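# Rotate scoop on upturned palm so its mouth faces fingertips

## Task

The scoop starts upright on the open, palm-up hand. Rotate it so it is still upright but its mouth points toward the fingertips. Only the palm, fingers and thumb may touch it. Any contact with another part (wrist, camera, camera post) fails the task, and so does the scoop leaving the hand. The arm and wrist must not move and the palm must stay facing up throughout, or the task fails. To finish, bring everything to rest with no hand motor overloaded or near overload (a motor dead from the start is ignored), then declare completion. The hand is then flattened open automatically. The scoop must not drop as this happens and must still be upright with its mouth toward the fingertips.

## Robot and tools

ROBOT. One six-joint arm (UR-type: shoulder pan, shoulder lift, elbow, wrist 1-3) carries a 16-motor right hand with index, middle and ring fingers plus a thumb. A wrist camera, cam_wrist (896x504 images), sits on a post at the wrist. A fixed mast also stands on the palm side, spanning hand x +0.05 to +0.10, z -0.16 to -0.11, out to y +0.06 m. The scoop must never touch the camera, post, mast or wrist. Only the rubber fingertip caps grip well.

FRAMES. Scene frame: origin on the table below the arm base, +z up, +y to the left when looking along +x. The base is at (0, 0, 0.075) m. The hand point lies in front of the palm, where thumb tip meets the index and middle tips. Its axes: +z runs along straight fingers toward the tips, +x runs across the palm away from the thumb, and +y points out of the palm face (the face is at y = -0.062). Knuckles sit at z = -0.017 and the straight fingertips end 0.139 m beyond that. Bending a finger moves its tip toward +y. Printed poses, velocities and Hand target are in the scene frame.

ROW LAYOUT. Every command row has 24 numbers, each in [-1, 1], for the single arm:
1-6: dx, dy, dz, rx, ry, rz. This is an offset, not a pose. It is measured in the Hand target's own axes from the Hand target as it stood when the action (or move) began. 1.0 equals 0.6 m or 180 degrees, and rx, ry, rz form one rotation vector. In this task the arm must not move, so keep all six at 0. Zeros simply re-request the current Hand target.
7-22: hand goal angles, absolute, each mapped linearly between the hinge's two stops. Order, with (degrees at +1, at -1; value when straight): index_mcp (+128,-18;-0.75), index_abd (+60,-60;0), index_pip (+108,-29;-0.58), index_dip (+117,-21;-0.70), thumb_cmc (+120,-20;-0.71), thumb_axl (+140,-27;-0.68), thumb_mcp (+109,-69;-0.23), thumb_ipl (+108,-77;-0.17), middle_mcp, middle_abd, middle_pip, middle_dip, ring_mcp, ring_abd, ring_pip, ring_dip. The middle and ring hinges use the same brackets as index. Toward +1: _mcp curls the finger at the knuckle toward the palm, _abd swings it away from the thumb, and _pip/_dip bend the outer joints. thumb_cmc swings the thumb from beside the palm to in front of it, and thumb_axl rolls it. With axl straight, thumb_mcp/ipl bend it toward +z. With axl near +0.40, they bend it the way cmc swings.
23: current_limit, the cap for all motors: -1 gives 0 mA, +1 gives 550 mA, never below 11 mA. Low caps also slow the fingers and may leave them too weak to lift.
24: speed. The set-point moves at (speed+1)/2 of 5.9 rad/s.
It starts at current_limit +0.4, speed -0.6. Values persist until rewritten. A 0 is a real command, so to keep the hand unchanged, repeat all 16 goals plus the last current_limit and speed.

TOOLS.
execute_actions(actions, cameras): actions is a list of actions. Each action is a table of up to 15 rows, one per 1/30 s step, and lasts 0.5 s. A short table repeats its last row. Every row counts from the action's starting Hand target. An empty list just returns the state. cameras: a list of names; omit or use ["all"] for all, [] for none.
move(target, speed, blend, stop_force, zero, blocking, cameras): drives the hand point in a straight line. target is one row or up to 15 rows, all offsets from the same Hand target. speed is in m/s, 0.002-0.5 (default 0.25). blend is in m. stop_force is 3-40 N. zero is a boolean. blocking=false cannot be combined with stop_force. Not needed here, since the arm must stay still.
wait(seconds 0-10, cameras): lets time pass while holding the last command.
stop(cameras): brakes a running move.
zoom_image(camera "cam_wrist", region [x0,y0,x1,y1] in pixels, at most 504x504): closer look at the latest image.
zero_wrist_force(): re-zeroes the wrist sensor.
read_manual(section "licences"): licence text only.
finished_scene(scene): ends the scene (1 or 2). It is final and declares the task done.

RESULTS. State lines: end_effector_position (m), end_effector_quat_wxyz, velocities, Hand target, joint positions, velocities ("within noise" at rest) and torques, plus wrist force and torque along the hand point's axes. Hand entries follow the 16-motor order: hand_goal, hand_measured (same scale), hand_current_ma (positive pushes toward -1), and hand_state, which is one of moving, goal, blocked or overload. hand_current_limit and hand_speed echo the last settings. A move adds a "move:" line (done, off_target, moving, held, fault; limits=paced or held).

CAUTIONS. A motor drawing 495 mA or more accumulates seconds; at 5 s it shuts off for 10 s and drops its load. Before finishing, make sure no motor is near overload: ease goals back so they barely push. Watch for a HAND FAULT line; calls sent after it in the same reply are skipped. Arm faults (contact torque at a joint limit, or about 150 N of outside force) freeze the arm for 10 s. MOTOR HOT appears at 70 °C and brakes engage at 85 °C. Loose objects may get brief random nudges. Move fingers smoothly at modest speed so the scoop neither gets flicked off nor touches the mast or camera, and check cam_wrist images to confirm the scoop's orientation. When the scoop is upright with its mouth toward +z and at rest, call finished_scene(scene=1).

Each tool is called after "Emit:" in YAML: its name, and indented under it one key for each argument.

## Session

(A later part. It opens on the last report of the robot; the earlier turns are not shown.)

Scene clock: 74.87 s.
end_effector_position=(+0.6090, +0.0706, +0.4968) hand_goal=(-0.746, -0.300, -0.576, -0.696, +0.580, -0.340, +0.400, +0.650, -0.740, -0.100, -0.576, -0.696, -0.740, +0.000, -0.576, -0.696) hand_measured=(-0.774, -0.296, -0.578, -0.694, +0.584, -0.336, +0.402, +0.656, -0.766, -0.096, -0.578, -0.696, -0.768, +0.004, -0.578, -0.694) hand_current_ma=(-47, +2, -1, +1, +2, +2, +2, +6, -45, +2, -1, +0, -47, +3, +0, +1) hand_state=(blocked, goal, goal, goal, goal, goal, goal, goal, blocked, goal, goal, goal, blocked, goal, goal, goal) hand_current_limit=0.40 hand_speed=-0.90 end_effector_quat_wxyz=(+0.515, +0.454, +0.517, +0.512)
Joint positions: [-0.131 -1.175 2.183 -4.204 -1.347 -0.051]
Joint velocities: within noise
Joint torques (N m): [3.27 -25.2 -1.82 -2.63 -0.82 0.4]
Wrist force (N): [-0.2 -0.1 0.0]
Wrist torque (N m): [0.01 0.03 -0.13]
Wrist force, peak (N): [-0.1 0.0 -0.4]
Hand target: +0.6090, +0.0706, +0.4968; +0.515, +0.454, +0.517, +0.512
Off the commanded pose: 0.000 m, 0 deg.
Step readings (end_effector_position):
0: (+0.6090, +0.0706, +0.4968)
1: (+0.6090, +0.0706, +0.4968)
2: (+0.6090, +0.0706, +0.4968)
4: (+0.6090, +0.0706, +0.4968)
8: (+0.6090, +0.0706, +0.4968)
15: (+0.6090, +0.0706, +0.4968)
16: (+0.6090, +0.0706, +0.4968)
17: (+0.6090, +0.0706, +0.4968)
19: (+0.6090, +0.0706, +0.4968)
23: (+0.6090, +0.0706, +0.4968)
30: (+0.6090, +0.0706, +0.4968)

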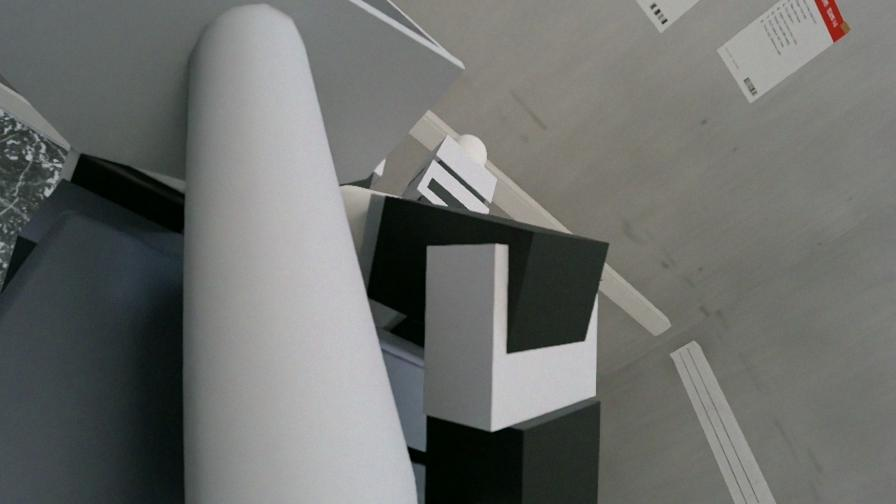

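Emit:
execute_actions:
  actions:
    - [[0,0,0,0,0,0,-0.745,0.0,-0.576,-0.696,0.58,-0.34,0.40,0.65,-0.74,0.2,-0.576,-0.696,-0.74,0.3,-0.576,-0.696,0.4,-0.9]]
    - [[0,0,0,0,0,0,-0.745,0.3,-0.576,-0.696,0.58,-0.34,0.40,0.65,-0.74,0.5,-0.576,-0.696,-0.74,0.6,-0.576,-0.696,0.4,-0.9]]

Scene clock: 77.73 s.
end_effector_position=(+0.6090, +0.0706, +0.4968) hand_goal=(-0.746, +0.300, -0.576, -0.696, +0.580, -0.340, +0.400, +0.650, -0.740, +0.500, -0.576, -0.696, -0.740, +0.600, -0.576, -0.696) hand_measured=(-0.774, +0.298, -0.578, -0.694, +0.584, -0.336, +0.402, +0.656, -0.766, +0.498, -0.578, -0.696, -0.768, +0.596, -0.578, -0.694) hand_current_ma=(-47, -1, -1, +1, +2, +2, +2, +6, -45, -1, -1, +0, -46, -2, +0, +1) hand_state=(blocked, goal, goal, goal, goal, goal, goal, goal, blocked, goal, goal, goal, blocked, goal, goal, goal) hand_current_limit=0.40 hand_speed=-0.90 end_effector_quat_wxyz=(+0.515, +0.454, +0.517, +0.512)
Joint positions: [-0.131 -1.175 2.183 -4.204 -1.347 -0.051]
Joint velocities: within noise
Joint torques (N m): [2.63 -25.69 -2.31 -2.67 -0.85 0.47]
Wrist force (N): [-0.1 -0.2 0.1]
Wrist torque (N m): [-0.01 0.03 -0.18]
Wrist force, peak (N): [-0.1 -0.2 -0.3]
Hand target: +0.6090, +0.0706, +0.4968; +0.515, +0.454, +0.517, +0.512
Off the commanded pose: 0.000 m, 0 deg.
Step readings (end_effector_position):
0: (+0.6090, +0.0706, +0.4968)
1: (+0.6090, +0.0706, +0.4968)
2: (+0.6090, +0.0706, +0.4968)
4: (+0.6090, +0.0706, +0.4968)
8: (+0.6090, +0.0706, +0.4968)
15: (+0.6090, +0.0706, +0.4968)
16: (+0.6090, +0.0706, +0.4968)
17: (+0.6090, +0.0706, +0.4968)
19: (+0.6090, +0.0706, +0.4968)
23: (+0.6090, +0.0706, +0.4968)
30: (+0.6090, +0.0706, +0.4968)

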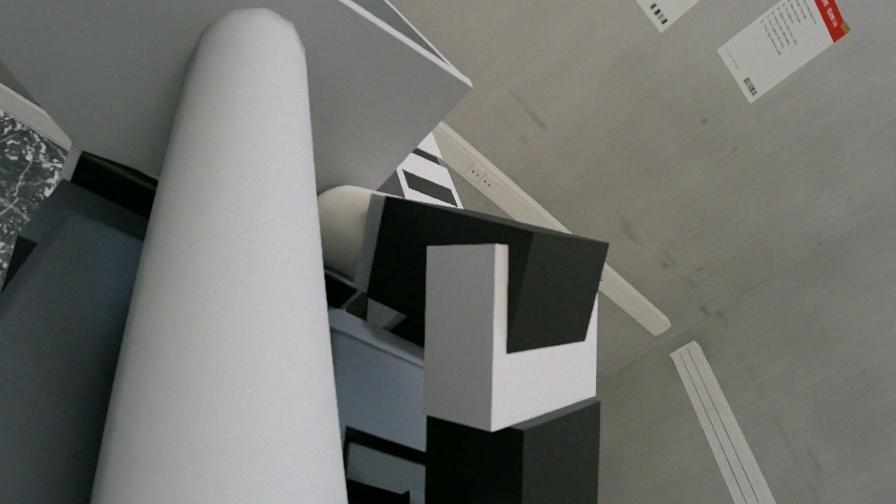

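Emit:
execute_actions:
  actions:
    - [[0,0,0,0,0,0,-0.85,0.3,-0.576,-0.696,0.58,-0.34,0.40,0.65,-0.74,0.5,-0.576,-0.696,-0.74,0.6,-0.576,-0.696,0.4,-0.85]]
    - [[0,0,0,0,0,0,-0.85,-0.5,-0.576,-0.696,0.58,-0.34,0.40,0.65,-0.85,0.5,-0.576,-0.696,-0.74,0.6,-0.576,-0.696,0.4,-0.8]]
    - [[0,0,0,0,0,0,-0.75,-0.5,-0.576,-0.696,0.58,-0.34,0.40,0.65,-0.85,-0.3,-0.576,-0.696,-0.74,0.6,-0.576,-0.696,0.4,-0.8]]
    - [[0,0,0,0,0,0,-0.75,-0.5,-0.576,-0.696,0.58,-0.34,0.40,0.65,-0.74,-0.3,-0.576,-0.696,-0.74,0.6,-0.576,-0.696,0.4,-0.9]]
    - [[0,0,0,0,0,0,-0.75,-0.5,-0.576,-0.696,0.58,-0.34,0.40,0.65,-0.74,-0.3,-0.576,-0.696,-0.86,0.6,-0.576,-0.696,0.4,-0.85]]
    - [[0,0,0,0,0,0,-0.75,-0.5,-0.576,-0.696,0.58,-0.34,0.40,0.65,-0.74,-0.3,-0.576,-0.696,-0.86,-0.2,-0.576,-0.696,0.4,-0.8]]
    - [[0,0,0,0,0,0,-0.75,-0.5,-0.576,-0.696,0.58,-0.34,0.40,0.65,-0.74,-0.3,-0.576,-0.696,-0.74,-0.2,-0.576,-0.696,0.4,-0.9]]

Scene clock: 83.50 s.
end_effector_position=(+0.6090, +0.0706, +0.4968) hand_goal=(-0.750, -0.500, -0.576, -0.696, +0.580, -0.340, +0.400, +0.650, -0.740, -0.300, -0.576, -0.696, -0.740, -0.200, -0.576, -0.696) hand_measured=(-0.776, -0.496, -0.578, -0.694, +0.584, -0.336, +0.404, +0.656, -0.768, -0.296, -0.578, -0.696, -0.770, -0.196, -0.578, -0.694) hand_current_ma=(-45, +2, -1, +1, +2, +2, +3, +6, -48, +2, -1, +0, -50, +3, -1, +1) hand_state=(blocked, goal, goal, goal, goal, goal, goal, goal, blocked, goal, goal, goal, blocked, goal, goal, goal) hand_current_limit=0.40 hand_speed=-0.90 end_effector_quat_wxyz=(+0.515, +0.454, +0.517, +0.512)
Joint positions: [-0.131 -1.175 2.183 -4.204 -1.347 -0.051]
Joint velocities: within noise
Joint torques (N m): [3.12 -25.47 -2.52 -2.39 -0.95 0.41]
Wrist force (N): [0.1 -0.1 -0.2]
Wrist torque (N m): [0.04 0.00 -0.09]
Wrist force, peak (N): [0.3 -0.3 0.1]
Hand target: +0.6090, +0.0706, +0.4968; +0.515, +0.454, +0.517, +0.512
Off the commanded pose: 0.000 m, 0 deg.
Step readings (end_effector_position):
0: (+0.6090, +0.0706, +0.4968)
1: (+0.6090, +0.0706, +0.4968)
2: (+0.6090, +0.0706, +0.4968)
4: (+0.6090, +0.0706, +0.4968)
8: (+0.6090, +0.0706, +0.4968)
15: (+0.6090, +0.0706, +0.4968)
16: (+0.6090, +0.0706, +0.4968)
17: (+0.6090, +0.0706, +0.4968)
19: (+0.6090, +0.0706, +0.4968)
23: (+0.6090, +0.0706, +0.4968)
30: (+0.6090, +0.0706, +0.4968)
31: (+0.6090, +0.0706, +0.4968)
32: (+0.6090, +0.0706, +0.4968)
34: (+0.6090, +0.0706, +0.4968)
38: (+0.6090, +0.0706, +0.4968)
45: (+0.6090, +0.0706, +0.4968)
46: (+0.6090, +0.0706, +0.4968)
47: (+0.6090, +0.0706, +0.4968)
49: (+0.6090, +0.0706, +0.4968)
53: (+0.6090, +0.0706, +0.4968)
60: (+0.6090, +0.0706, +0.4968)
61: (+0.6090, +0.0706, +0.4968)
62: (+0.6090, +0.0706, +0.4968)
64: (+0.6090, +0.0706, +0.4968)
68: (+0.6090, +0.0706, +0.4968)
75: (+0.6090, +0.0706, +0.4968)
76: (+0.6090, +0.0706, +0.4968)
77: (+0.6090, +0.0706, +0.4968)
79: (+0.6090, +0.0706, +0.4968)
83: (+0.6090, +0.0706, +0.4968)
90: (+0.6090, +0.0706, +0.4968)
91: (+0.6090, +0.0706, +0.4968)
92: (+0.6090, +0.0706, +0.4968)
94: (+0.6090, +0.0706, +0.4968)
98: (+0.6090, +0.0706, +0.4968)
105: (+0.6090, +0.0706, +0.4968)

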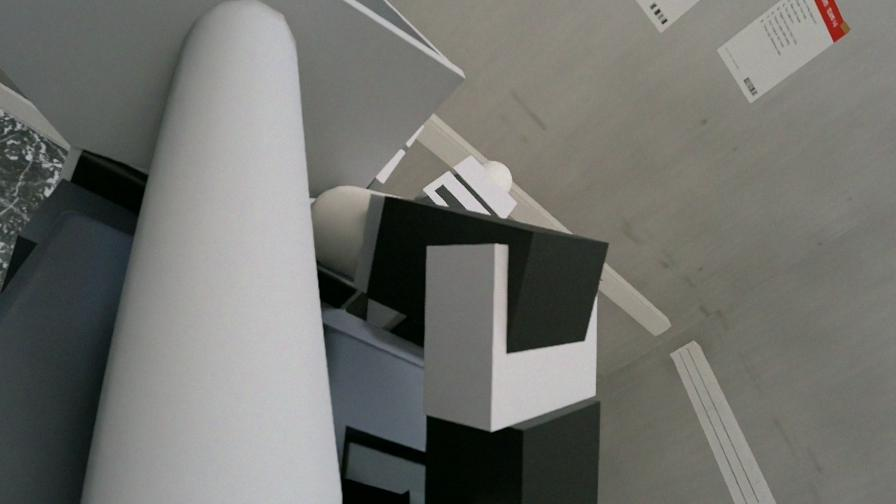

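Emit:
execute_actions:
  actions:
    - [[0,0,0,0,0,0,-0.745,-0.2,-0.576,-0.696,0.58,-0.34,0.40,0.65,-0.74,0.0,-0.576,-0.696,-0.74,0.1,-0.576,-0.696,0.4,-0.9]]
    - [[0,0,0,0,0,0,-0.745,0.1,-0.576,-0.696,0.58,-0.34,0.40,0.65,-0.74,0.3,-0.576,-0.696,-0.74,0.4,-0.576,-0.696,0.4,-0.9]]
    - [[0,0,0,0,0,0,-0.745,0.4,-0.576,-0.696,0.58,-0.34,0.40,0.65,-0.74,0.6,-0.576,-0.696,-0.74,0.7,-0.576,-0.696,0.4,-0.9]]

Scene clock: 87.10 s.
end_effector_position=(+0.6090, +0.0706, +0.4968) hand_goal=(-0.746, +0.400, -0.576, -0.696, +0.580, -0.340, +0.400, +0.650, -0.740, +0.600, -0.576, -0.696, -0.740, +0.700, -0.576, -0.696) hand_measured=(-0.774, +0.398, -0.578, -0.694, +0.584, -0.336, +0.404, +0.656, -0.766, +0.598, -0.578, -0.696, -0.768, +0.696, -0.578, -0.694) hand_current_ma=(-45, -1, -1, +1, +2, +2, +4, +6, -44, -1, -1, +0, -50, -2, -1, +1) hand_state=(blocked, goal, goal, goal, goal, goal, goal, goal, blocked, goal, goal, goal, blocked, goal, goal, goal) hand_current_limit=0.40 hand_speed=-0.90 end_effector_quat_wxyz=(+0.515, +0.454, +0.517, +0.512)
Joint positions: [-0.131 -1.175 2.183 -4.204 -1.347 -0.051]
Joint velocities: within noise
Joint torques (N m): [3.63 -25.01 -3.07 -2.45 -0.86 0.56]
Wrist force (N): [0.2 -0.1 -0.2]
Wrist torque (N m): [0.02 -0.01 -0.16]
Wrist force, peak (N): [0.2 -0.3 -0.1]
Hand target: +0.6090, +0.0706, +0.4968; +0.515, +0.454, +0.517, +0.512
Off the commanded pose: 0.000 m, 0 deg.
Step readings (end_effector_position):
0: (+0.6090, +0.0706, +0.4968)
1: (+0.6090, +0.0706, +0.4968)
2: (+0.6090, +0.0706, +0.4968)
4: (+0.6090, +0.0706, +0.4968)
8: (+0.6090, +0.0706, +0.4968)
15: (+0.6090, +0.0706, +0.4968)
16: (+0.6090, +0.0706, +0.4968)
17: (+0.6090, +0.0706, +0.4968)
19: (+0.6090, +0.0706, +0.4968)
23: (+0.6090, +0.0706, +0.4968)
30: (+0.6090, +0.0706, +0.4968)
31: (+0.6090, +0.0706, +0.4968)
32: (+0.6090, +0.0706, +0.4968)
34: (+0.6090, +0.0706, +0.4968)
38: (+0.6090, +0.0706, +0.4968)
45: (+0.6090, +0.0706, +0.4968)

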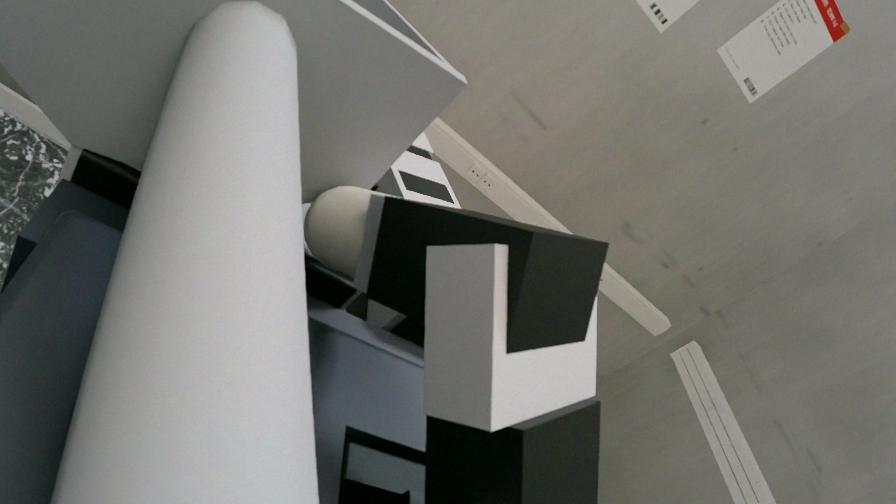

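Emit:
execute_actions:
  actions:
    - [[0,0,0,0,0,0,-0.745,0.4,-0.576,-0.696,0.58,-0.34,0.40,0.65,-0.74,0.6,-0.576,-0.696,-0.88,0.7,-0.576,-0.696,0.4,-0.85]]
    - [[0,0,0,0,0,0,-0.745,0.4,-0.576,-0.696,0.58,-0.34,0.40,0.65,-0.74,0.6,-0.576,-0.696,-0.88,0.97,-0.576,-0.696,0.4,-0.8]]
    - [[0,0,0,0,0,0,-0.745,0.4,-0.576,-0.696,0.58,-0.34,0.40,0.65,-0.74,0.6,-0.576,-0.696,-0.88,0.97,-0.576,0.2,0.4,-0.7]]
    - [[0,0,0,0,0,0,-0.745,0.4,-0.576,-0.696,0.58,-0.34,0.40,0.65,-0.74,0.6,-0.576,-0.696,-0.84,0.97,-0.576,0.6,0.4,-0.7]]

Emit:
execute_actions:
  actions:
    - [[0,0,0,0,0,0,-0.745,0.4,-0.576,-0.696,0.58,-0.34,0.40,0.65,-0.74,0.6,-0.576,-0.696,-0.78,0.97,-0.576,0.6,0.4,-0.85]]
    - [[0,0,0,0,0,0,-0.745,0.4,-0.576,-0.696,0.58,-0.34,0.40,0.65,-0.74,0.6,-0.576,-0.696,-0.78,0.75,-0.576,0.6,0.4,-0.9]]

Scene clock: 90.77 s.
end_effector_position=(+0.6090, +0.0706, +0.4968) hand_goal=(-0.746, +0.400, -0.576, -0.696, +0.580, -0.340, +0.400, +0.650, -0.740, +0.600, -0.576, -0.696, -0.840, +0.970, -0.576, +0.600) hand_measured=(-0.774, +0.398, -0.578, -0.694, +0.582, -0.338, +0.404, +0.656, -0.766, +0.598, -0.580, -0.696, -0.858, +0.968, -0.586, +0.578) hand_current_ma=(-45, -1, -1, +1, +1, +1, +5, +6, -44, +0, -3, +0, -25, +0, -9, -33) hand_state=(blocked, goal, goal, goal, goal, goal, goal, goal, blocked, goal, goal, goal, goal, goal, goal, blocked) hand_current_limit=0.40 hand_speed=-0.70 end_effector_quat_wxyz=(+0.515, +0.454, +0.517, +0.512)
Joint positions: [-0.131 -1.175 2.183 -4.204 -1.347 -0.051]
Joint velocities: within noise
Joint torques (N m): [3.6 -25.27 -2.79 -2.21 -1 0.51]
Wrist force (N): [-0.1 -0.2 -0.3]
Wrist torque (N m): [0.02 0.03 -0.18]
Wrist force, peak (N): [0.2 0.0 -0.4]
Hand target: +0.6090, +0.0706, +0.4968; +0.515, +0.454, +0.517, +0.512
Off the commanded pose: 0.000 m, 0 deg.
Step readings (end_effector_position):
0: (+0.6090, +0.0706, +0.4968)
1: (+0.6090, +0.0706, +0.4968)
2: (+0.6090, +0.0706, +0.4968)
4: (+0.6090, +0.0706, +0.4968)
8: (+0.6090, +0.0706, +0.4968)
15: (+0.6090, +0.0706, +0.4968)
16: (+0.6090, +0.0706, +0.4968)
17: (+0.6090, +0.0706, +0.4968)
19: (+0.6090, +0.0706, +0.4968)
23: (+0.6090, +0.0706, +0.4968)
30: (+0.6090, +0.0706, +0.4968)
31: (+0.6090, +0.0706, +0.4968)
32: (+0.6090, +0.0706, +0.4968)
34: (+0.6090, +0.0706, +0.4968)
38: (+0.6090, +0.0706, +0.4968)
45: (+0.6090, +0.0706, +0.4968)
46: (+0.6090, +0.0706, +0.4968)
47: (+0.6090, +0.0706, +0.4968)
49: (+0.6090, +0.0706, +0.4968)
53: (+0.6090, +0.0706, +0.4968)
60: (+0.6090, +0.0706, +0.4968)

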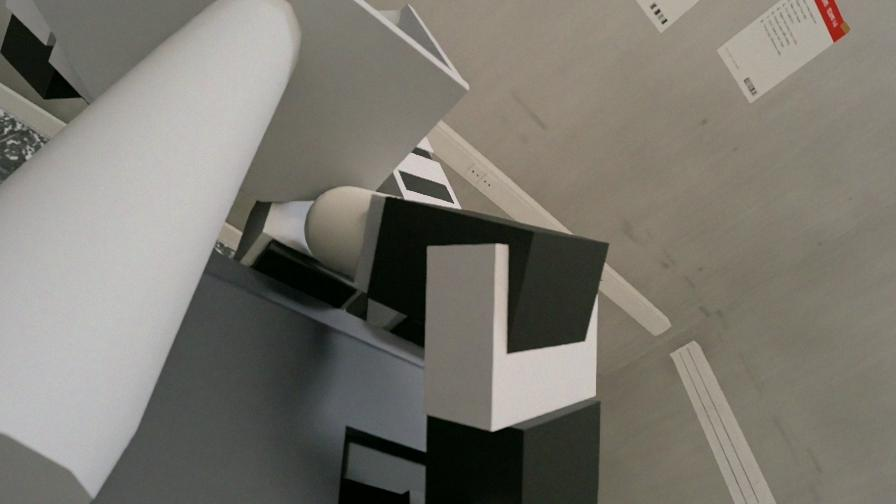

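Scene clock: 92.30 s.
end_effector_position=(+0.6090, +0.0706, +0.4968) hand_goal=(-0.746, +0.400, -0.576, -0.696, +0.580, -0.340, +0.400, +0.650, -0.740, +0.600, -0.576, -0.696, -0.780, +0.750, -0.576, +0.600) hand_measured=(-0.774, +0.398, -0.578, -0.694, +0.582, -0.340, +0.406, +0.656, -0.766, +0.598, -0.580, -0.696, -0.810, +0.760, -0.586, +0.588) hand_current_ma=(-45, -1, -1, +1, +1, +0, +6, +7, -44, +0, -3, +0, -55, +9, -10, -12) hand_state=(blocked, goal, goal, goal, goal, goal, goal, goal, blocked, goal, goal, goal, blocked, goal, goal, goal) hand_current_limit=0.40 hand_speed=-0.90 end_effector_quat_wxyz=(+0.515, +0.454, +0.517, +0.512)
Joint positions: [-0.131 -1.175 2.183 -4.204 -1.347 -0.051]
Joint velocities: within noise
Joint torques (N m): [3.54 -24.64 -2.22 -2.18 -0.97 0.39]
Wrist force (N): [0.1 -0.1 -0.1]
Wrist torque (N m): [0.04 0.01 -0.15]
Wrist force, peak (N): [0.2 -0.3 -0.1]
Hand target: +0.6090, +0.0706, +0.4968; +0.515, +0.454, +0.517, +0.512
Off the commanded pose: 0.000 m, 0 deg.
Step readings (end_effector_position):
0: (+0.6090, +0.0706, +0.4968)
1: (+0.6090, +0.0706, +0.4968)
2: (+0.6090, +0.0706, +0.4968)
4: (+0.6090, +0.0706, +0.4968)
8: (+0.6090, +0.0706, +0.4968)
15: (+0.6090, +0.0706, +0.4968)
16: (+0.6090, +0.0706, +0.4968)
17: (+0.6090, +0.0706, +0.4968)
19: (+0.6090, +0.0706, +0.4968)
23: (+0.6090, +0.0706, +0.4968)
30: (+0.6090, +0.0706, +0.4968)

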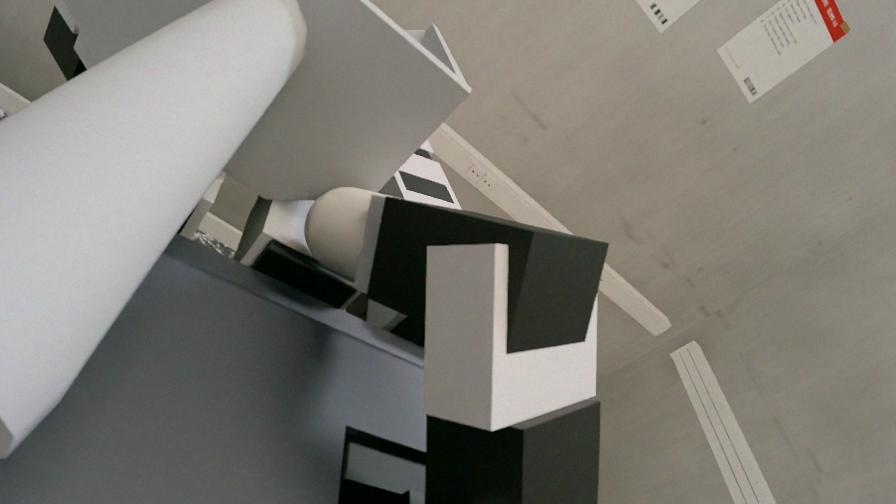

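Emit:
execute_actions:
  actions:
    - [[0,0,0,0,0,0,-0.745,0.4,-0.576,-0.696,0.58,-0.42,0.46,0.6,-0.74,0.6,-0.576,-0.696,-0.78,0.75,-0.576,0.6,0.4,-0.9]]
    - [[0,0,0,0,0,0,-0.745,0.4,-0.576,-0.696,0.58,-0.5,0.52,0.55,-0.74,0.6,-0.576,-0.696,-0.78,0.75,-0.576,0.6,0.4,-0.9]]

Scene clock: 93.83 s.
end_effector_position=(+0.6090, +0.0706, +0.4968) hand_goal=(-0.746, +0.400, -0.576, -0.696, +0.580, -0.500, +0.520, +0.550, -0.740, +0.600, -0.576, -0.696, -0.780, +0.750, -0.576, +0.600) hand_measured=(-0.772, +0.398, -0.578, -0.694, +0.578, -0.472, +0.498, +0.548, -0.766, +0.598, -0.580, -0.696, -0.806, +0.756, -0.586, +0.592) hand_current_ma=(-45, -1, -1, +1, -2, +61, -42, -2, -44, +0, -3, +0, -43, +4, -10, -6) hand_state=(blocked, goal, goal, goal, goal, blocked, blocked, goal, blocked, goal, goal, goal, blocked, goal, goal, goal) hand_current_limit=0.40 hand_speed=-0.90 end_effector_quat_wxyz=(+0.515, +0.454, +0.517, +0.512)
Joint positions: [-0.131 -1.175 2.183 -4.204 -1.347 -0.051]
Joint velocities: within noise
Joint torques (N m): [3.49 -24.42 -2.72 -2.33 -1.03 0.52]
Wrist force (N): [-0.1 0.0 0.0]
Wrist torque (N m): [0.05 0.02 -0.15]
Wrist force, peak (N): [0.1 0.3 -0.3]
Hand target: +0.6090, +0.0706, +0.4968; +0.515, +0.454, +0.517, +0.512
Off the commanded pose: 0.000 m, 0 deg.
Step readings (end_effector_position):
0: (+0.6090, +0.0706, +0.4968)
1: (+0.6090, +0.0706, +0.4968)
2: (+0.6090, +0.0706, +0.4968)
4: (+0.6090, +0.0706, +0.4968)
8: (+0.6090, +0.0706, +0.4968)
15: (+0.6090, +0.0706, +0.4968)
16: (+0.6090, +0.0706, +0.4968)
17: (+0.6090, +0.0706, +0.4968)
19: (+0.6090, +0.0706, +0.4968)
23: (+0.6090, +0.0706, +0.4968)
30: (+0.6090, +0.0706, +0.4968)

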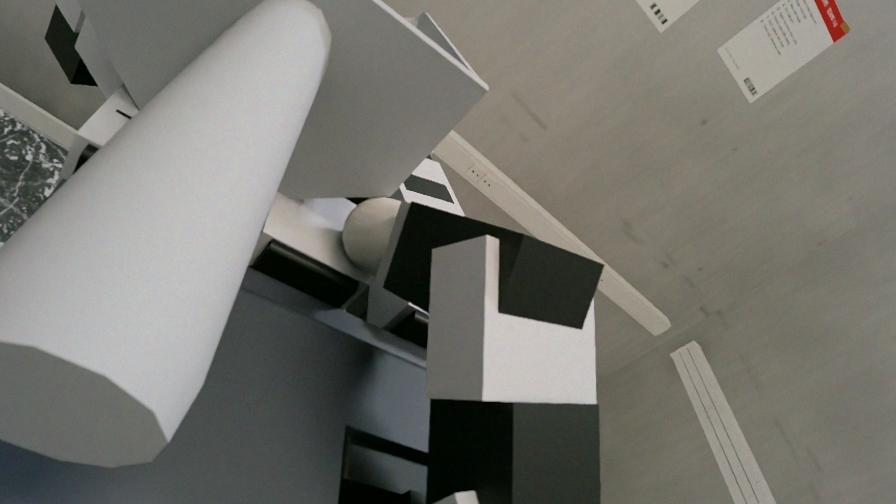

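Emit:
execute_actions:
  actions:
    - [[0,0,0,0,0,0,-0.745,0.4,-0.576,-0.696,0.58,-0.47,0.50,0.55,-0.74,0.6,-0.576,-0.696,-0.84,0.8,-0.576,0.6,0.4,-0.85]]
    - [[0,0,0,0,0,0,-0.745,0.4,-0.576,-0.696,0.58,-0.47,0.50,0.55,-0.74,0.6,-0.576,-0.696,-0.9,0.9,-0.576,0.6,0.4,-0.85]]
    - [[0,0,0,0,0,0,-0.745,0.4,-0.576,-0.696,0.58,-0.47,0.50,0.55,-0.74,0.6,-0.576,-0.696,-0.9,0.9,-0.576,-0.696,0.4,-0.6]]
    - [[0,0,0,0,0,0,-0.745,0.4,-0.576,-0.696,0.58,-0.47,0.50,0.55,-0.74,0.6,-0.576,-0.696,-0.9,0.65,-0.576,-0.696,0.4,-0.85]]
    - [[0,0,0,0,0,0,-0.745,0.4,-0.576,-0.696,0.58,-0.47,0.50,0.55,-0.74,0.6,-0.576,-0.696,-0.76,0.65,-0.576,-0.696,0.4,-0.9]]

Scene clock: 99.10 s.
end_effector_position=(+0.6090, +0.0706, +0.4968) hand_goal=(-0.746, +0.400, -0.576, -0.696, +0.580, -0.470, +0.500, +0.550, -0.740, +0.600, -0.576, -0.696, -0.760, +0.650, -0.576, -0.696) hand_measured=(-0.772, +0.398, -0.578, -0.694, +0.578, -0.468, +0.498, +0.548, -0.766, +0.600, -0.580, -0.696, -0.788, +0.652, -0.586, -0.694) hand_current_ma=(-45, -1, -1, +1, -2, +1, -2, -2, -44, +0, -3, +0, -49, +1, -9, +1) hand_state=(blocked, goal, goal, goal, goal, goal, goal, goal, blocked, goal, goal, goal, blocked, goal, goal, goal) hand_current_limit=0.40 hand_speed=-0.90 end_effector_quat_wxyz=(+0.515, +0.454, +0.517, +0.512)
Joint positions: [-0.131 -1.175 2.183 -4.204 -1.347 -0.051]
Joint velocities: within noise
Joint torques (N m): [3.98 -25.94 -3.11 -2.17 -0.85 0.46]
Wrist force (N): [-0.1 0.0 -0.1]
Wrist torque (N m): [0.06 0.02 -0.15]
Wrist force, peak (N): [0.1 0.1 -0.3]
Hand target: +0.6090, +0.0706, +0.4968; +0.515, +0.454, +0.517, +0.512
Off the commanded pose: 0.000 m, 0 deg.
Step readings (end_effector_position):
0: (+0.6090, +0.0706, +0.4968)
1: (+0.6090, +0.0706, +0.4968)
2: (+0.6090, +0.0706, +0.4968)
4: (+0.6090, +0.0706, +0.4968)
8: (+0.6090, +0.0706, +0.4968)
15: (+0.6090, +0.0706, +0.4968)
16: (+0.6090, +0.0706, +0.4968)
17: (+0.6090, +0.0706, +0.4968)
19: (+0.6090, +0.0706, +0.4968)
23: (+0.6090, +0.0706, +0.4968)
30: (+0.6090, +0.0706, +0.4968)
31: (+0.6090, +0.0706, +0.4968)
32: (+0.6090, +0.0706, +0.4968)
34: (+0.6090, +0.0706, +0.4968)
38: (+0.6090, +0.0706, +0.4968)
45: (+0.6090, +0.0706, +0.4968)
46: (+0.6090, +0.0706, +0.4968)
47: (+0.6090, +0.0706, +0.4968)
49: (+0.6090, +0.0706, +0.4968)
53: (+0.6090, +0.0706, +0.4968)
60: (+0.6090, +0.0706, +0.4968)
61: (+0.6090, +0.0706, +0.4968)
62: (+0.6090, +0.0706, +0.4968)
64: (+0.6090, +0.0706, +0.4968)
68: (+0.6090, +0.0706, +0.4968)
75: (+0.6090, +0.0706, +0.4968)

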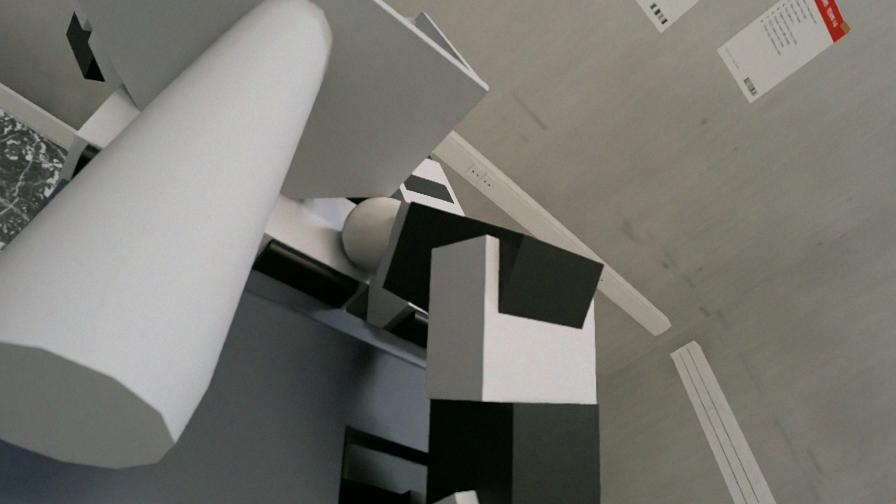

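Emit:
execute_actions:
  actions:
    - [[0,0,0,0,0,0,-0.745,0.4,-0.576,-0.696,0.58,-0.47,0.50,0.55,-0.74,0.6,-0.576,-0.696,-0.86,0.65,-0.576,-0.696,0.4,-0.85]]
    - [[0,0,0,0,0,0,-0.745,0.4,-0.576,-0.696,0.58,-0.47,0.50,0.55,-0.74,0.6,-0.576,-0.696,-0.88,0.3,-0.576,-0.696,0.4,-0.8]]
    - [[0,0,0,0,0,0,-0.745,0.4,-0.576,-0.696,0.58,-0.47,0.50,0.55,-0.74,0.6,-0.576,-0.696,-0.75,0.3,-0.576,-0.696,0.4,-0.9]]
    - [[0,0,0,0,0,0,-0.745,0.4,-0.576,-0.696,0.58,-0.47,0.50,0.55,-0.86,0.6,-0.576,-0.696,-0.74,0.3,-0.576,-0.696,0.4,-0.85]]

Scene clock: 101.57 s.
end_effector_position=(+0.6090, +0.0706, +0.4968) hand_goal=(-0.746, +0.400, -0.576, -0.696, +0.580, -0.470, +0.500, +0.550, -0.860, +0.600, -0.576, -0.696, -0.740, +0.300, -0.576, -0.696) hand_measured=(-0.772, +0.398, -0.578, -0.694, +0.578, -0.468, +0.496, +0.548, -0.836, +0.538, -0.568, -0.694, -0.804, +0.390, -0.588, -0.696) hand_current_ma=(-45, -1, -1, +1, -1, +1, -2, -1, +37, -113, +8, +1, -161, +200, -12, +0) hand_state=(blocked, goal, goal, goal, goal, goal, goal, goal, blocked, blocked, goal, goal, blocked, blocked, goal, goal) hand_current_limit=0.40 hand_speed=-0.85 end_effector_quat_wxyz=(+0.515, +0.454, +0.517, +0.512)
Joint positions: [-0.131 -1.175 2.183 -4.204 -1.347 -0.051]
Joint velocities: within noise
Joint torques (N m): [3.01 -25.34 -2.97 -2.07 -1 0.32]
Wrist force (N): [0.0 -0.2 0.1]
Wrist torque (N m): [0.03 0.01 -0.14]
Wrist force, peak (N): [-0.2 -0.2 -0.2]
Hand target: +0.6090, +0.0706, +0.4968; +0.515, +0.454, +0.517, +0.512
Off the commanded pose: 0.000 m, 0 deg.
Step readings (end_effector_position):
0: (+0.6090, +0.0706, +0.4968)
1: (+0.6090, +0.0706, +0.4968)
2: (+0.6090, +0.0706, +0.4968)
4: (+0.6090, +0.0706, +0.4968)
8: (+0.6090, +0.0706, +0.4968)
15: (+0.6090, +0.0706, +0.4968)
16: (+0.6090, +0.0706, +0.4968)
17: (+0.6090, +0.0706, +0.4968)
19: (+0.6090, +0.0706, +0.4968)
23: (+0.6090, +0.0706, +0.4968)
30: (+0.6090, +0.0706, +0.4968)
31: (+0.6090, +0.0706, +0.4968)
32: (+0.6090, +0.0706, +0.4968)
34: (+0.6090, +0.0706, +0.4968)
38: (+0.6090, +0.0706, +0.4968)
45: (+0.6090, +0.0706, +0.4968)
46: (+0.6090, +0.0706, +0.4968)
47: (+0.6090, +0.0706, +0.4968)
49: (+0.6090, +0.0706, +0.4968)
53: (+0.6090, +0.0706, +0.4968)
60: (+0.6090, +0.0706, +0.4968)

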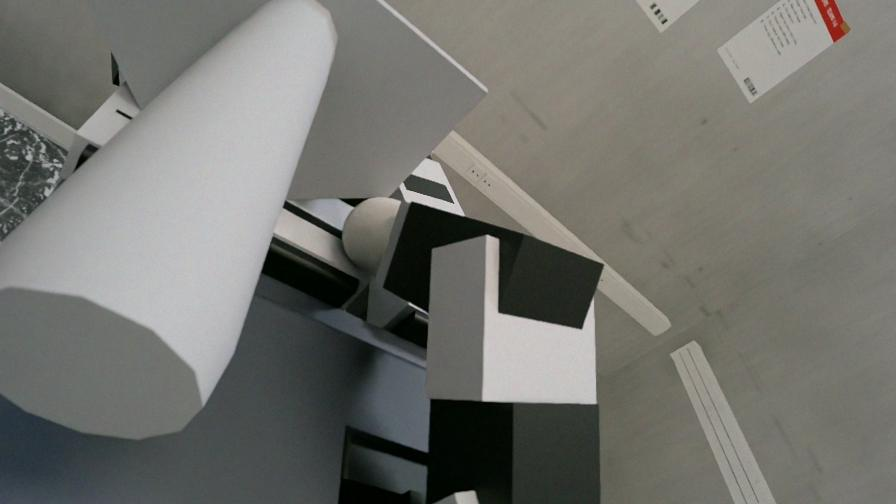

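Emit:
execute_actions:
  actions:
    - [[0,0,0,0,0,0,-0.745,0.4,-0.576,-0.696,0.58,-0.47,0.50,0.55,-0.85,0.3,-0.576,-0.696,-0.75,0.4,-0.576,-0.696,0.4,-0.85]]
    - [[0,0,0,0,0,0,-0.745,0.4,-0.576,-0.696,0.58,-0.47,0.50,0.55,-0.84,0.15,-0.576,-0.696,-0.75,0.4,-0.576,-0.696,0.4,-0.9]]

Scene clock: 103.30 s.
end_effector_position=(+0.6090, +0.0706, +0.4968) hand_goal=(-0.746, +0.400, -0.576, -0.696, +0.580, -0.470, +0.500, +0.550, -0.840, +0.150, -0.576, -0.696, -0.750, +0.400, -0.576, -0.696) hand_measured=(-0.772, +0.380, -0.578, -0.694, +0.578, -0.470, +0.496, +0.548, -0.858, +0.200, -0.578, -0.694, -0.788, +0.398, -0.586, -0.696) hand_current_ma=(-45, -22, -1, +1, -1, +0, -2, -1, -26, +85, +0, +1, -73, -1, -11, +0) hand_state=(blocked, goal, goal, goal, goal, goal, goal, goal, goal, blocked, goal, goal, blocked, goal, goal, goal) hand_current_limit=0.40 hand_speed=-0.90 end_effector_quat_wxyz=(+0.515, +0.454, +0.517, +0.512)
Joint positions: [-0.131 -1.175 2.183 -4.204 -1.347 -0.051]
Joint velocities: within noise
Joint torques (N m): [3.01 -25.86 -3.77 -2.01 -1.03 0.29]
Wrist force (N): [-0.2 0.0 0.0]
Wrist torque (N m): [0.05 0.04 -0.14]
Wrist force, peak (N): [-0.3 -0.2 -0.2]
Hand target: +0.6090, +0.0706, +0.4968; +0.515, +0.454, +0.517, +0.512
Off the commanded pose: 0.000 m, 0 deg.
Step readings (end_effector_position):
0: (+0.6090, +0.0706, +0.4968)
1: (+0.6090, +0.0706, +0.4968)
2: (+0.6090, +0.0706, +0.4968)
4: (+0.6090, +0.0706, +0.4968)
8: (+0.6090, +0.0706, +0.4968)
15: (+0.6090, +0.0706, +0.4968)
16: (+0.6090, +0.0706, +0.4968)
17: (+0.6090, +0.0706, +0.4968)
19: (+0.6090, +0.0706, +0.4968)
23: (+0.6090, +0.0706, +0.4968)
30: (+0.6090, +0.0706, +0.4968)

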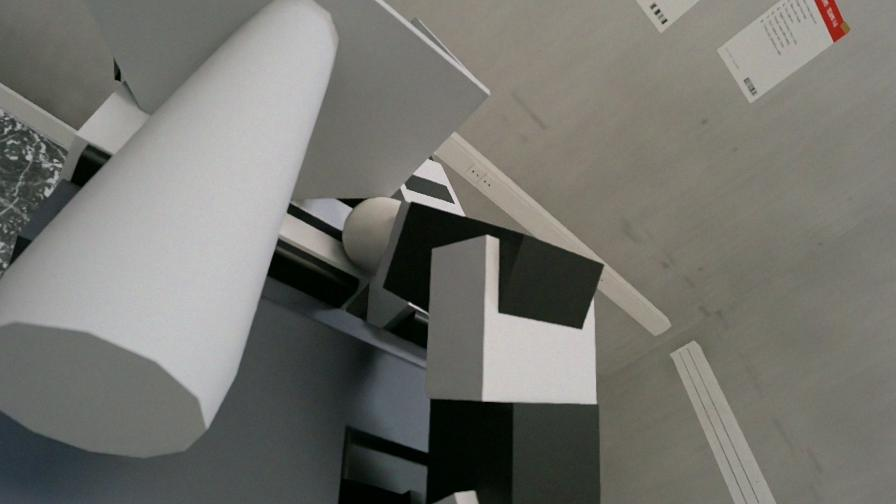

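Emit:
execute_actions:
  actions:
    - [[0,0,0,0,0,0,-0.84,0.35,-0.576,-0.696,0.58,-0.47,0.50,0.55,-0.84,0.25,-0.576,-0.696,-0.75,0.4,-0.576,-0.696,0.4,-0.85]]
    - [[0,0,0,0,0,0,-0.84,0.0,-0.576,-0.696,0.58,-0.47,0.50,0.55,-0.84,0.2,-0.576,-0.696,-0.75,0.4,-0.576,-0.696,0.4,-0.85]]
    - [[0,0,0,0,0,0,-0.75,0.0,-0.576,-0.696,0.58,-0.47,0.50,0.55,-0.84,0.05,-0.576,-0.696,-0.75,0.4,-0.576,-0.696,0.4,-0.9]]
    - [[0,0,0,0,0,0,-0.75,0.0,-0.576,-0.696,0.58,-0.47,0.50,0.55,-0.75,0.05,-0.576,-0.696,-0.75,0.4,-0.576,-0.696,0.4,-0.9]]

Scene clock: 105.73 s.
end_effector_position=(+0.6090, +0.0706, +0.4968) hand_goal=(-0.750, +0.000, -0.576, -0.696, +0.580, -0.470, +0.500, +0.550, -0.750, +0.050, -0.576, -0.696, -0.750, +0.400, -0.576, -0.696) hand_measured=(-0.778, +0.004, -0.578, -0.694, +0.578, -0.470, +0.498, +0.548, -0.788, +0.054, -0.578, -0.694, -0.782, +0.398, -0.586, -0.696) hand_current_ma=(-48, +2, -1, +1, -1, +0, -2, -1, -72, +2, +0, +1, -56, -1, -11, +0) hand_state=(blocked, goal, goal, goal, goal, goal, goal, goal, blocked, goal, goal, goal, blocked, goal, goal, goal) hand_current_limit=0.40 hand_speed=-0.90 end_effector_quat_wxyz=(+0.515, +0.454, +0.517, +0.512)
Joint positions: [-0.131 -1.175 2.183 -4.204 -1.347 -0.051]
Joint velocities: within noise
Joint torques (N m): [3.25 -25.33 -2.9 -2.16 -0.98 0.31]
Wrist force (N): [0.0 0.0 -0.1]
Wrist torque (N m): [0.07 0.02 -0.12]
Wrist force, peak (N): [0.2 -0.4 -0.1]
Hand target: +0.6090, +0.0706, +0.4968; +0.515, +0.454, +0.517, +0.512
Off the commanded pose: 0.000 m, 0 deg.
Step readings (end_effector_position):
0: (+0.6090, +0.0706, +0.4968)
1: (+0.6090, +0.0706, +0.4968)
2: (+0.6090, +0.0706, +0.4968)
4: (+0.6090, +0.0706, +0.4968)
8: (+0.6090, +0.0706, +0.4968)
15: (+0.6090, +0.0706, +0.4968)
16: (+0.6090, +0.0706, +0.4968)
17: (+0.6090, +0.0706, +0.4968)
19: (+0.6090, +0.0706, +0.4968)
23: (+0.6090, +0.0706, +0.4968)
30: (+0.6090, +0.0706, +0.4968)
31: (+0.6090, +0.0706, +0.4968)
32: (+0.6090, +0.0706, +0.4968)
34: (+0.6090, +0.0706, +0.4968)
38: (+0.6090, +0.0706, +0.4968)
45: (+0.6090, +0.0706, +0.4968)
46: (+0.6090, +0.0706, +0.4968)
47: (+0.6090, +0.0706, +0.4968)
49: (+0.6090, +0.0706, +0.4968)
53: (+0.6090, +0.0706, +0.4968)
60: (+0.6090, +0.0706, +0.4968)

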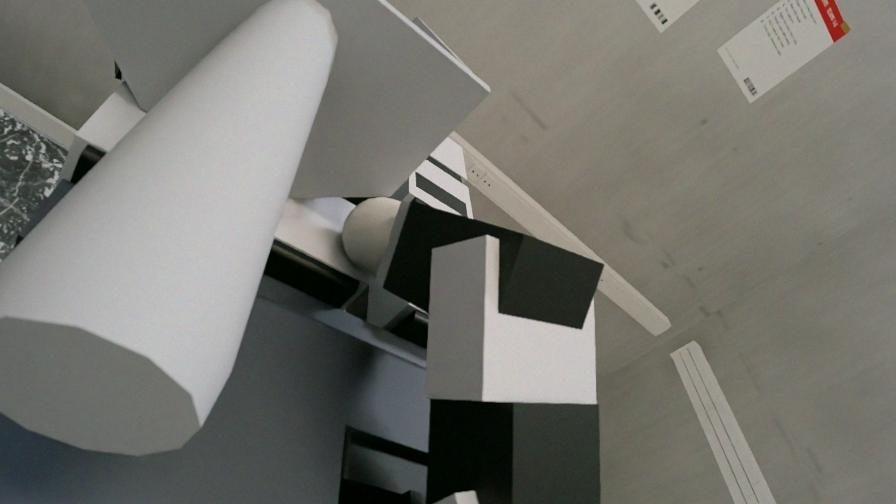

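Emit:
execute_actions:
  actions:
    - [[0,0,0,0,0,0,-0.75,0.0,-0.576,-0.696,0.58,-0.47,0.50,0.55,-0.75,0.0,-0.576,-0.696,-0.84,0.4,-0.576,-0.696,0.4,-0.88]]
    - [[0,0,0,0,0,0,-0.75,0.0,-0.576,-0.696,0.58,-0.47,0.50,0.55,-0.75,0.0,-0.576,-0.696,-0.87,0.0,-0.576,-0.696,0.4,-0.82]]
    - [[0,0,0,0,0,0,-0.75,0.0,-0.576,-0.696,0.58,-0.47,0.50,0.55,-0.75,0.0,-0.576,-0.696,-0.75,0.0,-0.576,-0.696,0.4,-0.9]]

Scene clock: 107.70 s.
end_effector_position=(+0.6090, +0.0706, +0.4968) hand_goal=(-0.750, +0.000, -0.576, -0.696, +0.580, -0.470, +0.500, +0.550, -0.750, +0.000, -0.576, -0.696, -0.750, +0.000, -0.576, -0.696) hand_measured=(-0.778, +0.004, -0.578, -0.694, +0.578, -0.470, +0.498, +0.550, -0.784, +0.002, -0.578, -0.694, -0.784, +0.004, -0.586, -0.696) hand_current_ma=(-48, +2, -1, +1, -1, +0, -2, +0, -64, +1, -1, +1, -61, +2, -10, +0) hand_state=(blocked, goal, goal, goal, goal, goal, goal, goal, blocked, goal, goal, goal, blocked, goal, goal, goal) hand_current_limit=0.40 hand_speed=-0.90 end_effector_quat_wxyz=(+0.515, +0.454, +0.517, +0.512)
Joint positions: [-0.131 -1.175 2.183 -4.204 -1.347 -0.051]
Joint velocities: within noise
Joint torques (N m): [3.36 -25.92 -2.26 -1.78 -0.97 0.3]
Wrist force (N): [0.0 0.0 -0.1]
Wrist torque (N m): [0.07 0.02 -0.10]
Wrist force, peak (N): [0.1 -0.1 -0.3]
Hand target: +0.6090, +0.0706, +0.4968; +0.515, +0.454, +0.517, +0.512
Off the commanded pose: 0.000 m, 0 deg.
Step readings (end_effector_position):
0: (+0.6090, +0.0706, +0.4968)
1: (+0.6090, +0.0706, +0.4968)
2: (+0.6090, +0.0706, +0.4968)
4: (+0.6090, +0.0706, +0.4968)
8: (+0.6090, +0.0706, +0.4968)
15: (+0.6090, +0.0706, +0.4968)
16: (+0.6090, +0.0706, +0.4968)
17: (+0.6090, +0.0706, +0.4968)
19: (+0.6090, +0.0706, +0.4968)
23: (+0.6090, +0.0706, +0.4968)
30: (+0.6090, +0.0706, +0.4968)
31: (+0.6090, +0.0706, +0.4968)
32: (+0.6090, +0.0706, +0.4968)
34: (+0.6090, +0.0706, +0.4968)
38: (+0.6090, +0.0706, +0.4968)
45: (+0.6090, +0.0706, +0.4968)

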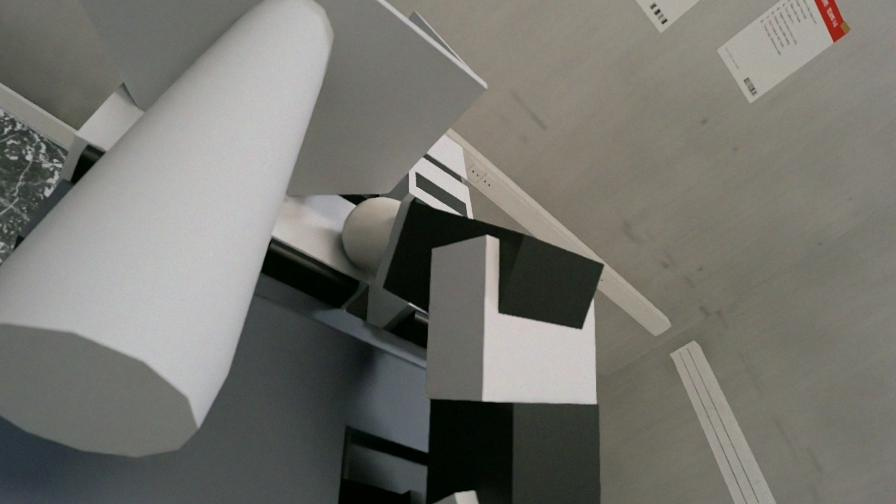

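Emit:
execute_actions:
  actions:
    - [[0,0,0,0,0,0,-0.75,0.0,-0.576,-0.696,0.58,-0.35,0.42,0.6,-0.75,0.0,-0.576,-0.696,-0.75,0.0,-0.576,-0.696,0.4,-0.9]]
    - [[0,0,0,0,0,0,-0.75,0.0,-0.576,-0.696,0.55,-0.2,0.2,0.55,-0.75,0.0,-0.576,-0.696,-0.75,0.0,-0.576,-0.696,0.4,-0.87]]
    - [[0,0,0,0,0,0,-0.75,0.0,-0.576,-0.696,0.5,-0.2,-0.1,0.4,-0.75,0.0,-0.576,-0.696,-0.75,0.0,-0.576,-0.696,0.4,-0.8]]

Scene clock: 110.20 s.
end_effector_position=(+0.6090, +0.0706, +0.4968) hand_goal=(-0.750, +0.000, -0.576, -0.696, +0.500, -0.200, -0.100, +0.400, -0.750, +0.000, -0.576, -0.696, -0.750, +0.000, -0.576, -0.696) hand_measured=(-0.778, +0.004, -0.578, -0.694, +0.506, -0.202, -0.092, +0.406, -0.782, +0.002, -0.578, -0.694, -0.784, +0.004, -0.586, -0.696) hand_current_ma=(-48, +2, -1, +1, +4, -1, +9, +6, -57, +1, -1, +1, -61, +2, -10, +0) hand_state=(blocked, goal, goal, goal, goal, goal, goal, goal, blocked, goal, goal, goal, blocked, goal, goal, goal) hand_current_limit=0.40 hand_speed=-0.80 end_effector_quat_wxyz=(+0.515, +0.454, +0.517, +0.512)
Joint positions: [-0.131 -1.175 2.183 -4.204 -1.347 -0.051]
Joint velocities: within noise
Joint torques (N m): [3.12 -25.75 -2.91 -1.93 -1.07 0.38]
Wrist force (N): [-0.1 0.1 -0.1]
Wrist torque (N m): [0.07 0.03 -0.10]
Wrist force, peak (N): [0.2 -0.3 -0.1]
Hand target: +0.6090, +0.0706, +0.4968; +0.515, +0.454, +0.517, +0.512
Off the commanded pose: 0.000 m, 0 deg.
Step readings (end_effector_position):
0: (+0.6090, +0.0706, +0.4968)
1: (+0.6090, +0.0706, +0.4968)
2: (+0.6090, +0.0706, +0.4968)
4: (+0.6090, +0.0706, +0.4968)
8: (+0.6090, +0.0706, +0.4968)
15: (+0.6090, +0.0706, +0.4968)
16: (+0.6090, +0.0706, +0.4968)
17: (+0.6090, +0.0706, +0.4968)
19: (+0.6090, +0.0706, +0.4968)
23: (+0.6090, +0.0706, +0.4968)
30: (+0.6090, +0.0706, +0.4968)
31: (+0.6090, +0.0706, +0.4968)
32: (+0.6090, +0.0706, +0.4968)
34: (+0.6090, +0.0706, +0.4968)
38: (+0.6090, +0.0706, +0.4968)
45: (+0.6090, +0.0706, +0.4968)

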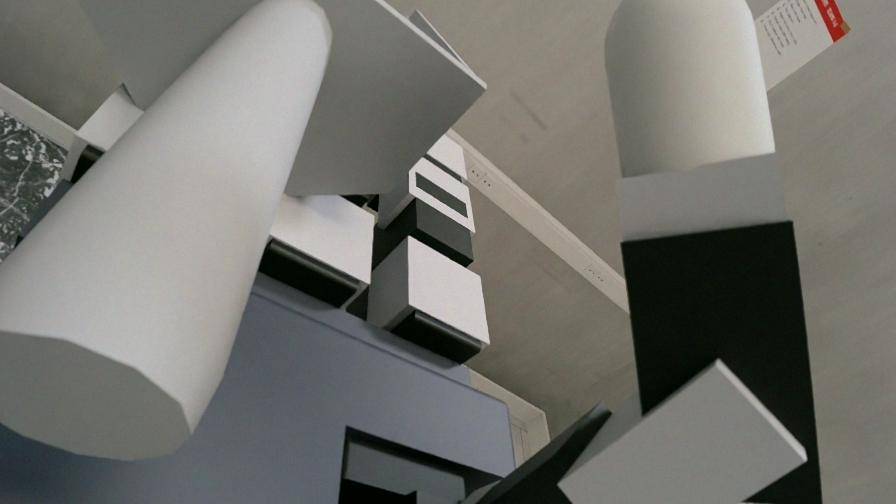

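Emit:
zoom_image:
  camera: "cam_wrist"
  region: [200, 0, 500, 300]

Scaled by 1.680 from the camera's 896x504 image, which has a finer 1280x720 frame.

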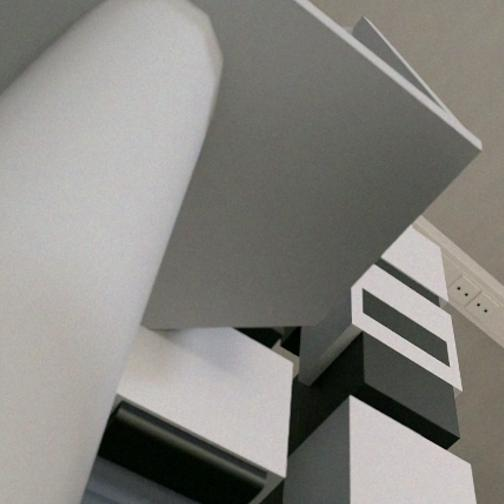

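Emit:
execute_actions:
  actions:
    - [[0,0,0,0,0,0,-0.75,0.0,-0.576,-0.696,0.3,-0.68,-0.3,0.2,-0.75,0.0,-0.576,-0.696,-0.75,0.0,-0.576,-0.696,0.4,-0.7]]
    - [[0,0,0,0,0,0,-0.75,0.0,-0.576,-0.696,-0.2,-0.68,-0.23,-0.17,-0.75,0.0,-0.576,-0.696,-0.75,0.0,-0.576,-0.696,0.4,-0.7]]
    - [[0,0,0,0,0,0,-0.75,0.0,-0.576,-0.696,-0.71,-0.68,-0.23,-0.17,-0.75,0.0,-0.576,-0.696,-0.75,0.0,-0.576,-0.696,0.4,-0.7]]

Emit:
wait:
  seconds: 1

Emit:
zoom_image:
  camera: "cam_wrist"
  region: [0, 0, 504, 504]

Scene clock: 113.67 s.
end_effector_position=(+0.6090, +0.0706, +0.4968) hand_goal=(-0.750, +0.000, -0.576, -0.696, -0.710, -0.680, -0.230, -0.170, -0.750, +0.000, -0.576, -0.696, -0.750, +0.000, -0.576, -0.696) hand_measured=(-0.778, +0.004, -0.578, -0.694, -0.720, -0.678, -0.232, -0.168, -0.782, +0.002, -0.578, -0.694, -0.784, +0.004, -0.586, -0.696) hand_current_ma=(-48, +2, -1, +1, -11, +1, -2, +2, -57, +1, -1, +1, -61, +2, -10, +0) hand_state=(blocked, goal, goal, goal, goal, goal, goal, goal, blocked, goal, goal, goal, blocked, goal, goal, goal) hand_current_limit=0.40 hand_speed=-0.70 end_effector_quat_wxyz=(+0.515, +0.454, +0.517, +0.512)
Joint positions: [-0.131 -1.175 2.183 -4.204 -1.347 -0.051]
Joint velocities: within noise
Joint torques (N m): [3.04 -25.89 -3.13 -1.61 -1.07 0.33]
Wrist force (N): [0.1 -0.1 -0.2]
Wrist torque (N m): [0.03 0.00 -0.02]
Wrist force, peak (N): [-0.2 -0.4 0.1]
Hand target: +0.6090, +0.0706, +0.4968; +0.515, +0.454, +0.517, +0.512
Off the commanded pose: 0.000 m, 0 deg.
Step readings (end_effector_position):
0: (+0.6090, +0.0706, +0.4968)
1: (+0.6090, +0.0706, +0.4968)
2: (+0.6090, +0.0706, +0.4968)
4: (+0.6090, +0.0706, +0.4968)
8: (+0.6090, +0.0706, +0.4968)
15: (+0.6090, +0.0706, +0.4968)
16: (+0.6090, +0.0706, +0.4968)
17: (+0.6090, +0.0706, +0.4968)
19: (+0.6090, +0.0706, +0.4968)
23: (+0.6090, +0.0706, +0.4968)
30: (+0.6090, +0.0706, +0.4968)
31: (+0.6090, +0.0706, +0.4968)
32: (+0.6090, +0.0706, +0.4968)
34: (+0.6090, +0.0706, +0.4968)
38: (+0.6090, +0.0706, +0.4968)
45: (+0.6090, +0.0706, +0.4968)

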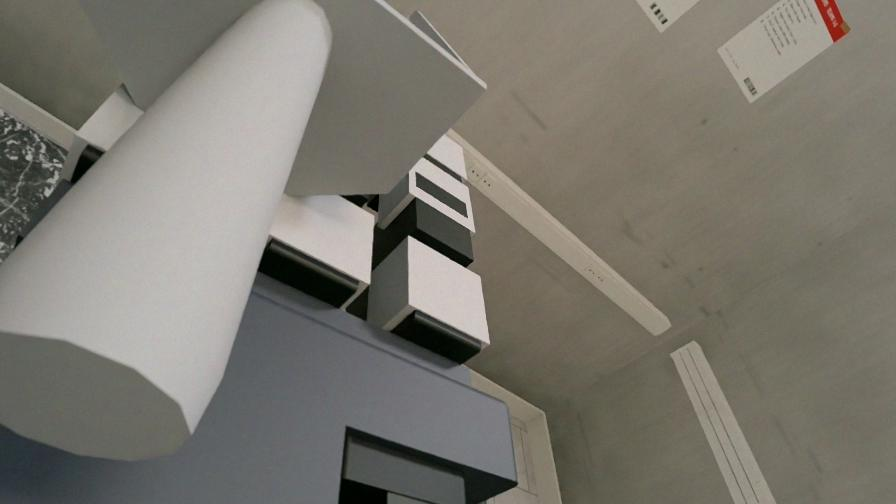

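Scene clock: 114.67 s.
end_effector_position=(+0.6090, +0.0706, +0.4968) hand_goal=(-0.750, +0.000, -0.576, -0.696, -0.710, -0.680, -0.230, -0.170, -0.750, +0.000, -0.576, -0.696, -0.750, +0.000, -0.576, -0.696) hand_measured=(-0.778, +0.004, -0.578, -0.694, -0.720, -0.678, -0.232, -0.168, -0.782, +0.002, -0.578, -0.694, -0.784, +0.004, -0.586, -0.696) hand_current_ma=(-48, +2, -1, +1, -11, +1, -2, +2, -57, +1, -1, +1, -61, +2, -10, +0) hand_state=(blocked, goal, goal, goal, goal, goal, goal, goal, blocked, goal, goal, goal, blocked, goal, goal, goal) hand_current_limit=0.40 hand_speed=-0.70 end_effector_quat_wxyz=(+0.515, +0.454, +0.517, +0.512)
Joint positions: [-0.131 -1.175 2.183 -4.204 -1.347 -0.051]
Joint velocities: within noise
Joint torques (N m): [2.82 -25.28 -2.71 -1.77 -1.21 0.24]
Wrist force (N): [-0.2 0.0 -0.1]
Wrist torque (N m): [0.04 0.04 -0.04]
Wrist force, peak (N): [0.1 -0.2 -0.2]
Hand target: +0.6090, +0.0706, +0.4968; +0.515, +0.454, +0.517, +0.512
Off the commanded pose: 0.000 m, 0 deg.
wait: 1.00 s; at rest by 0.17 s

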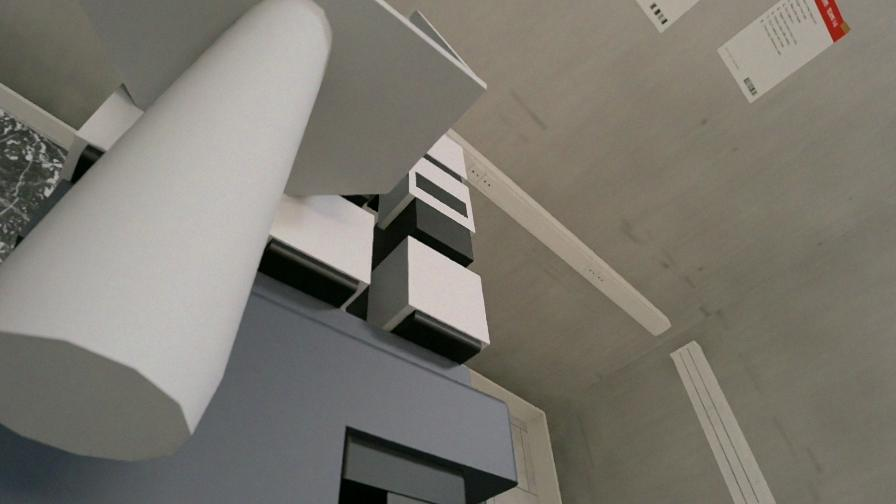

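Scaled by 1.000.

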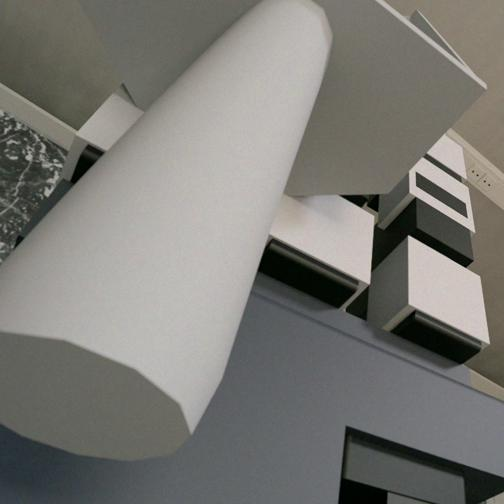

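Emit:
finished_scene:
  scene: 2

The scene is finished: the task was done.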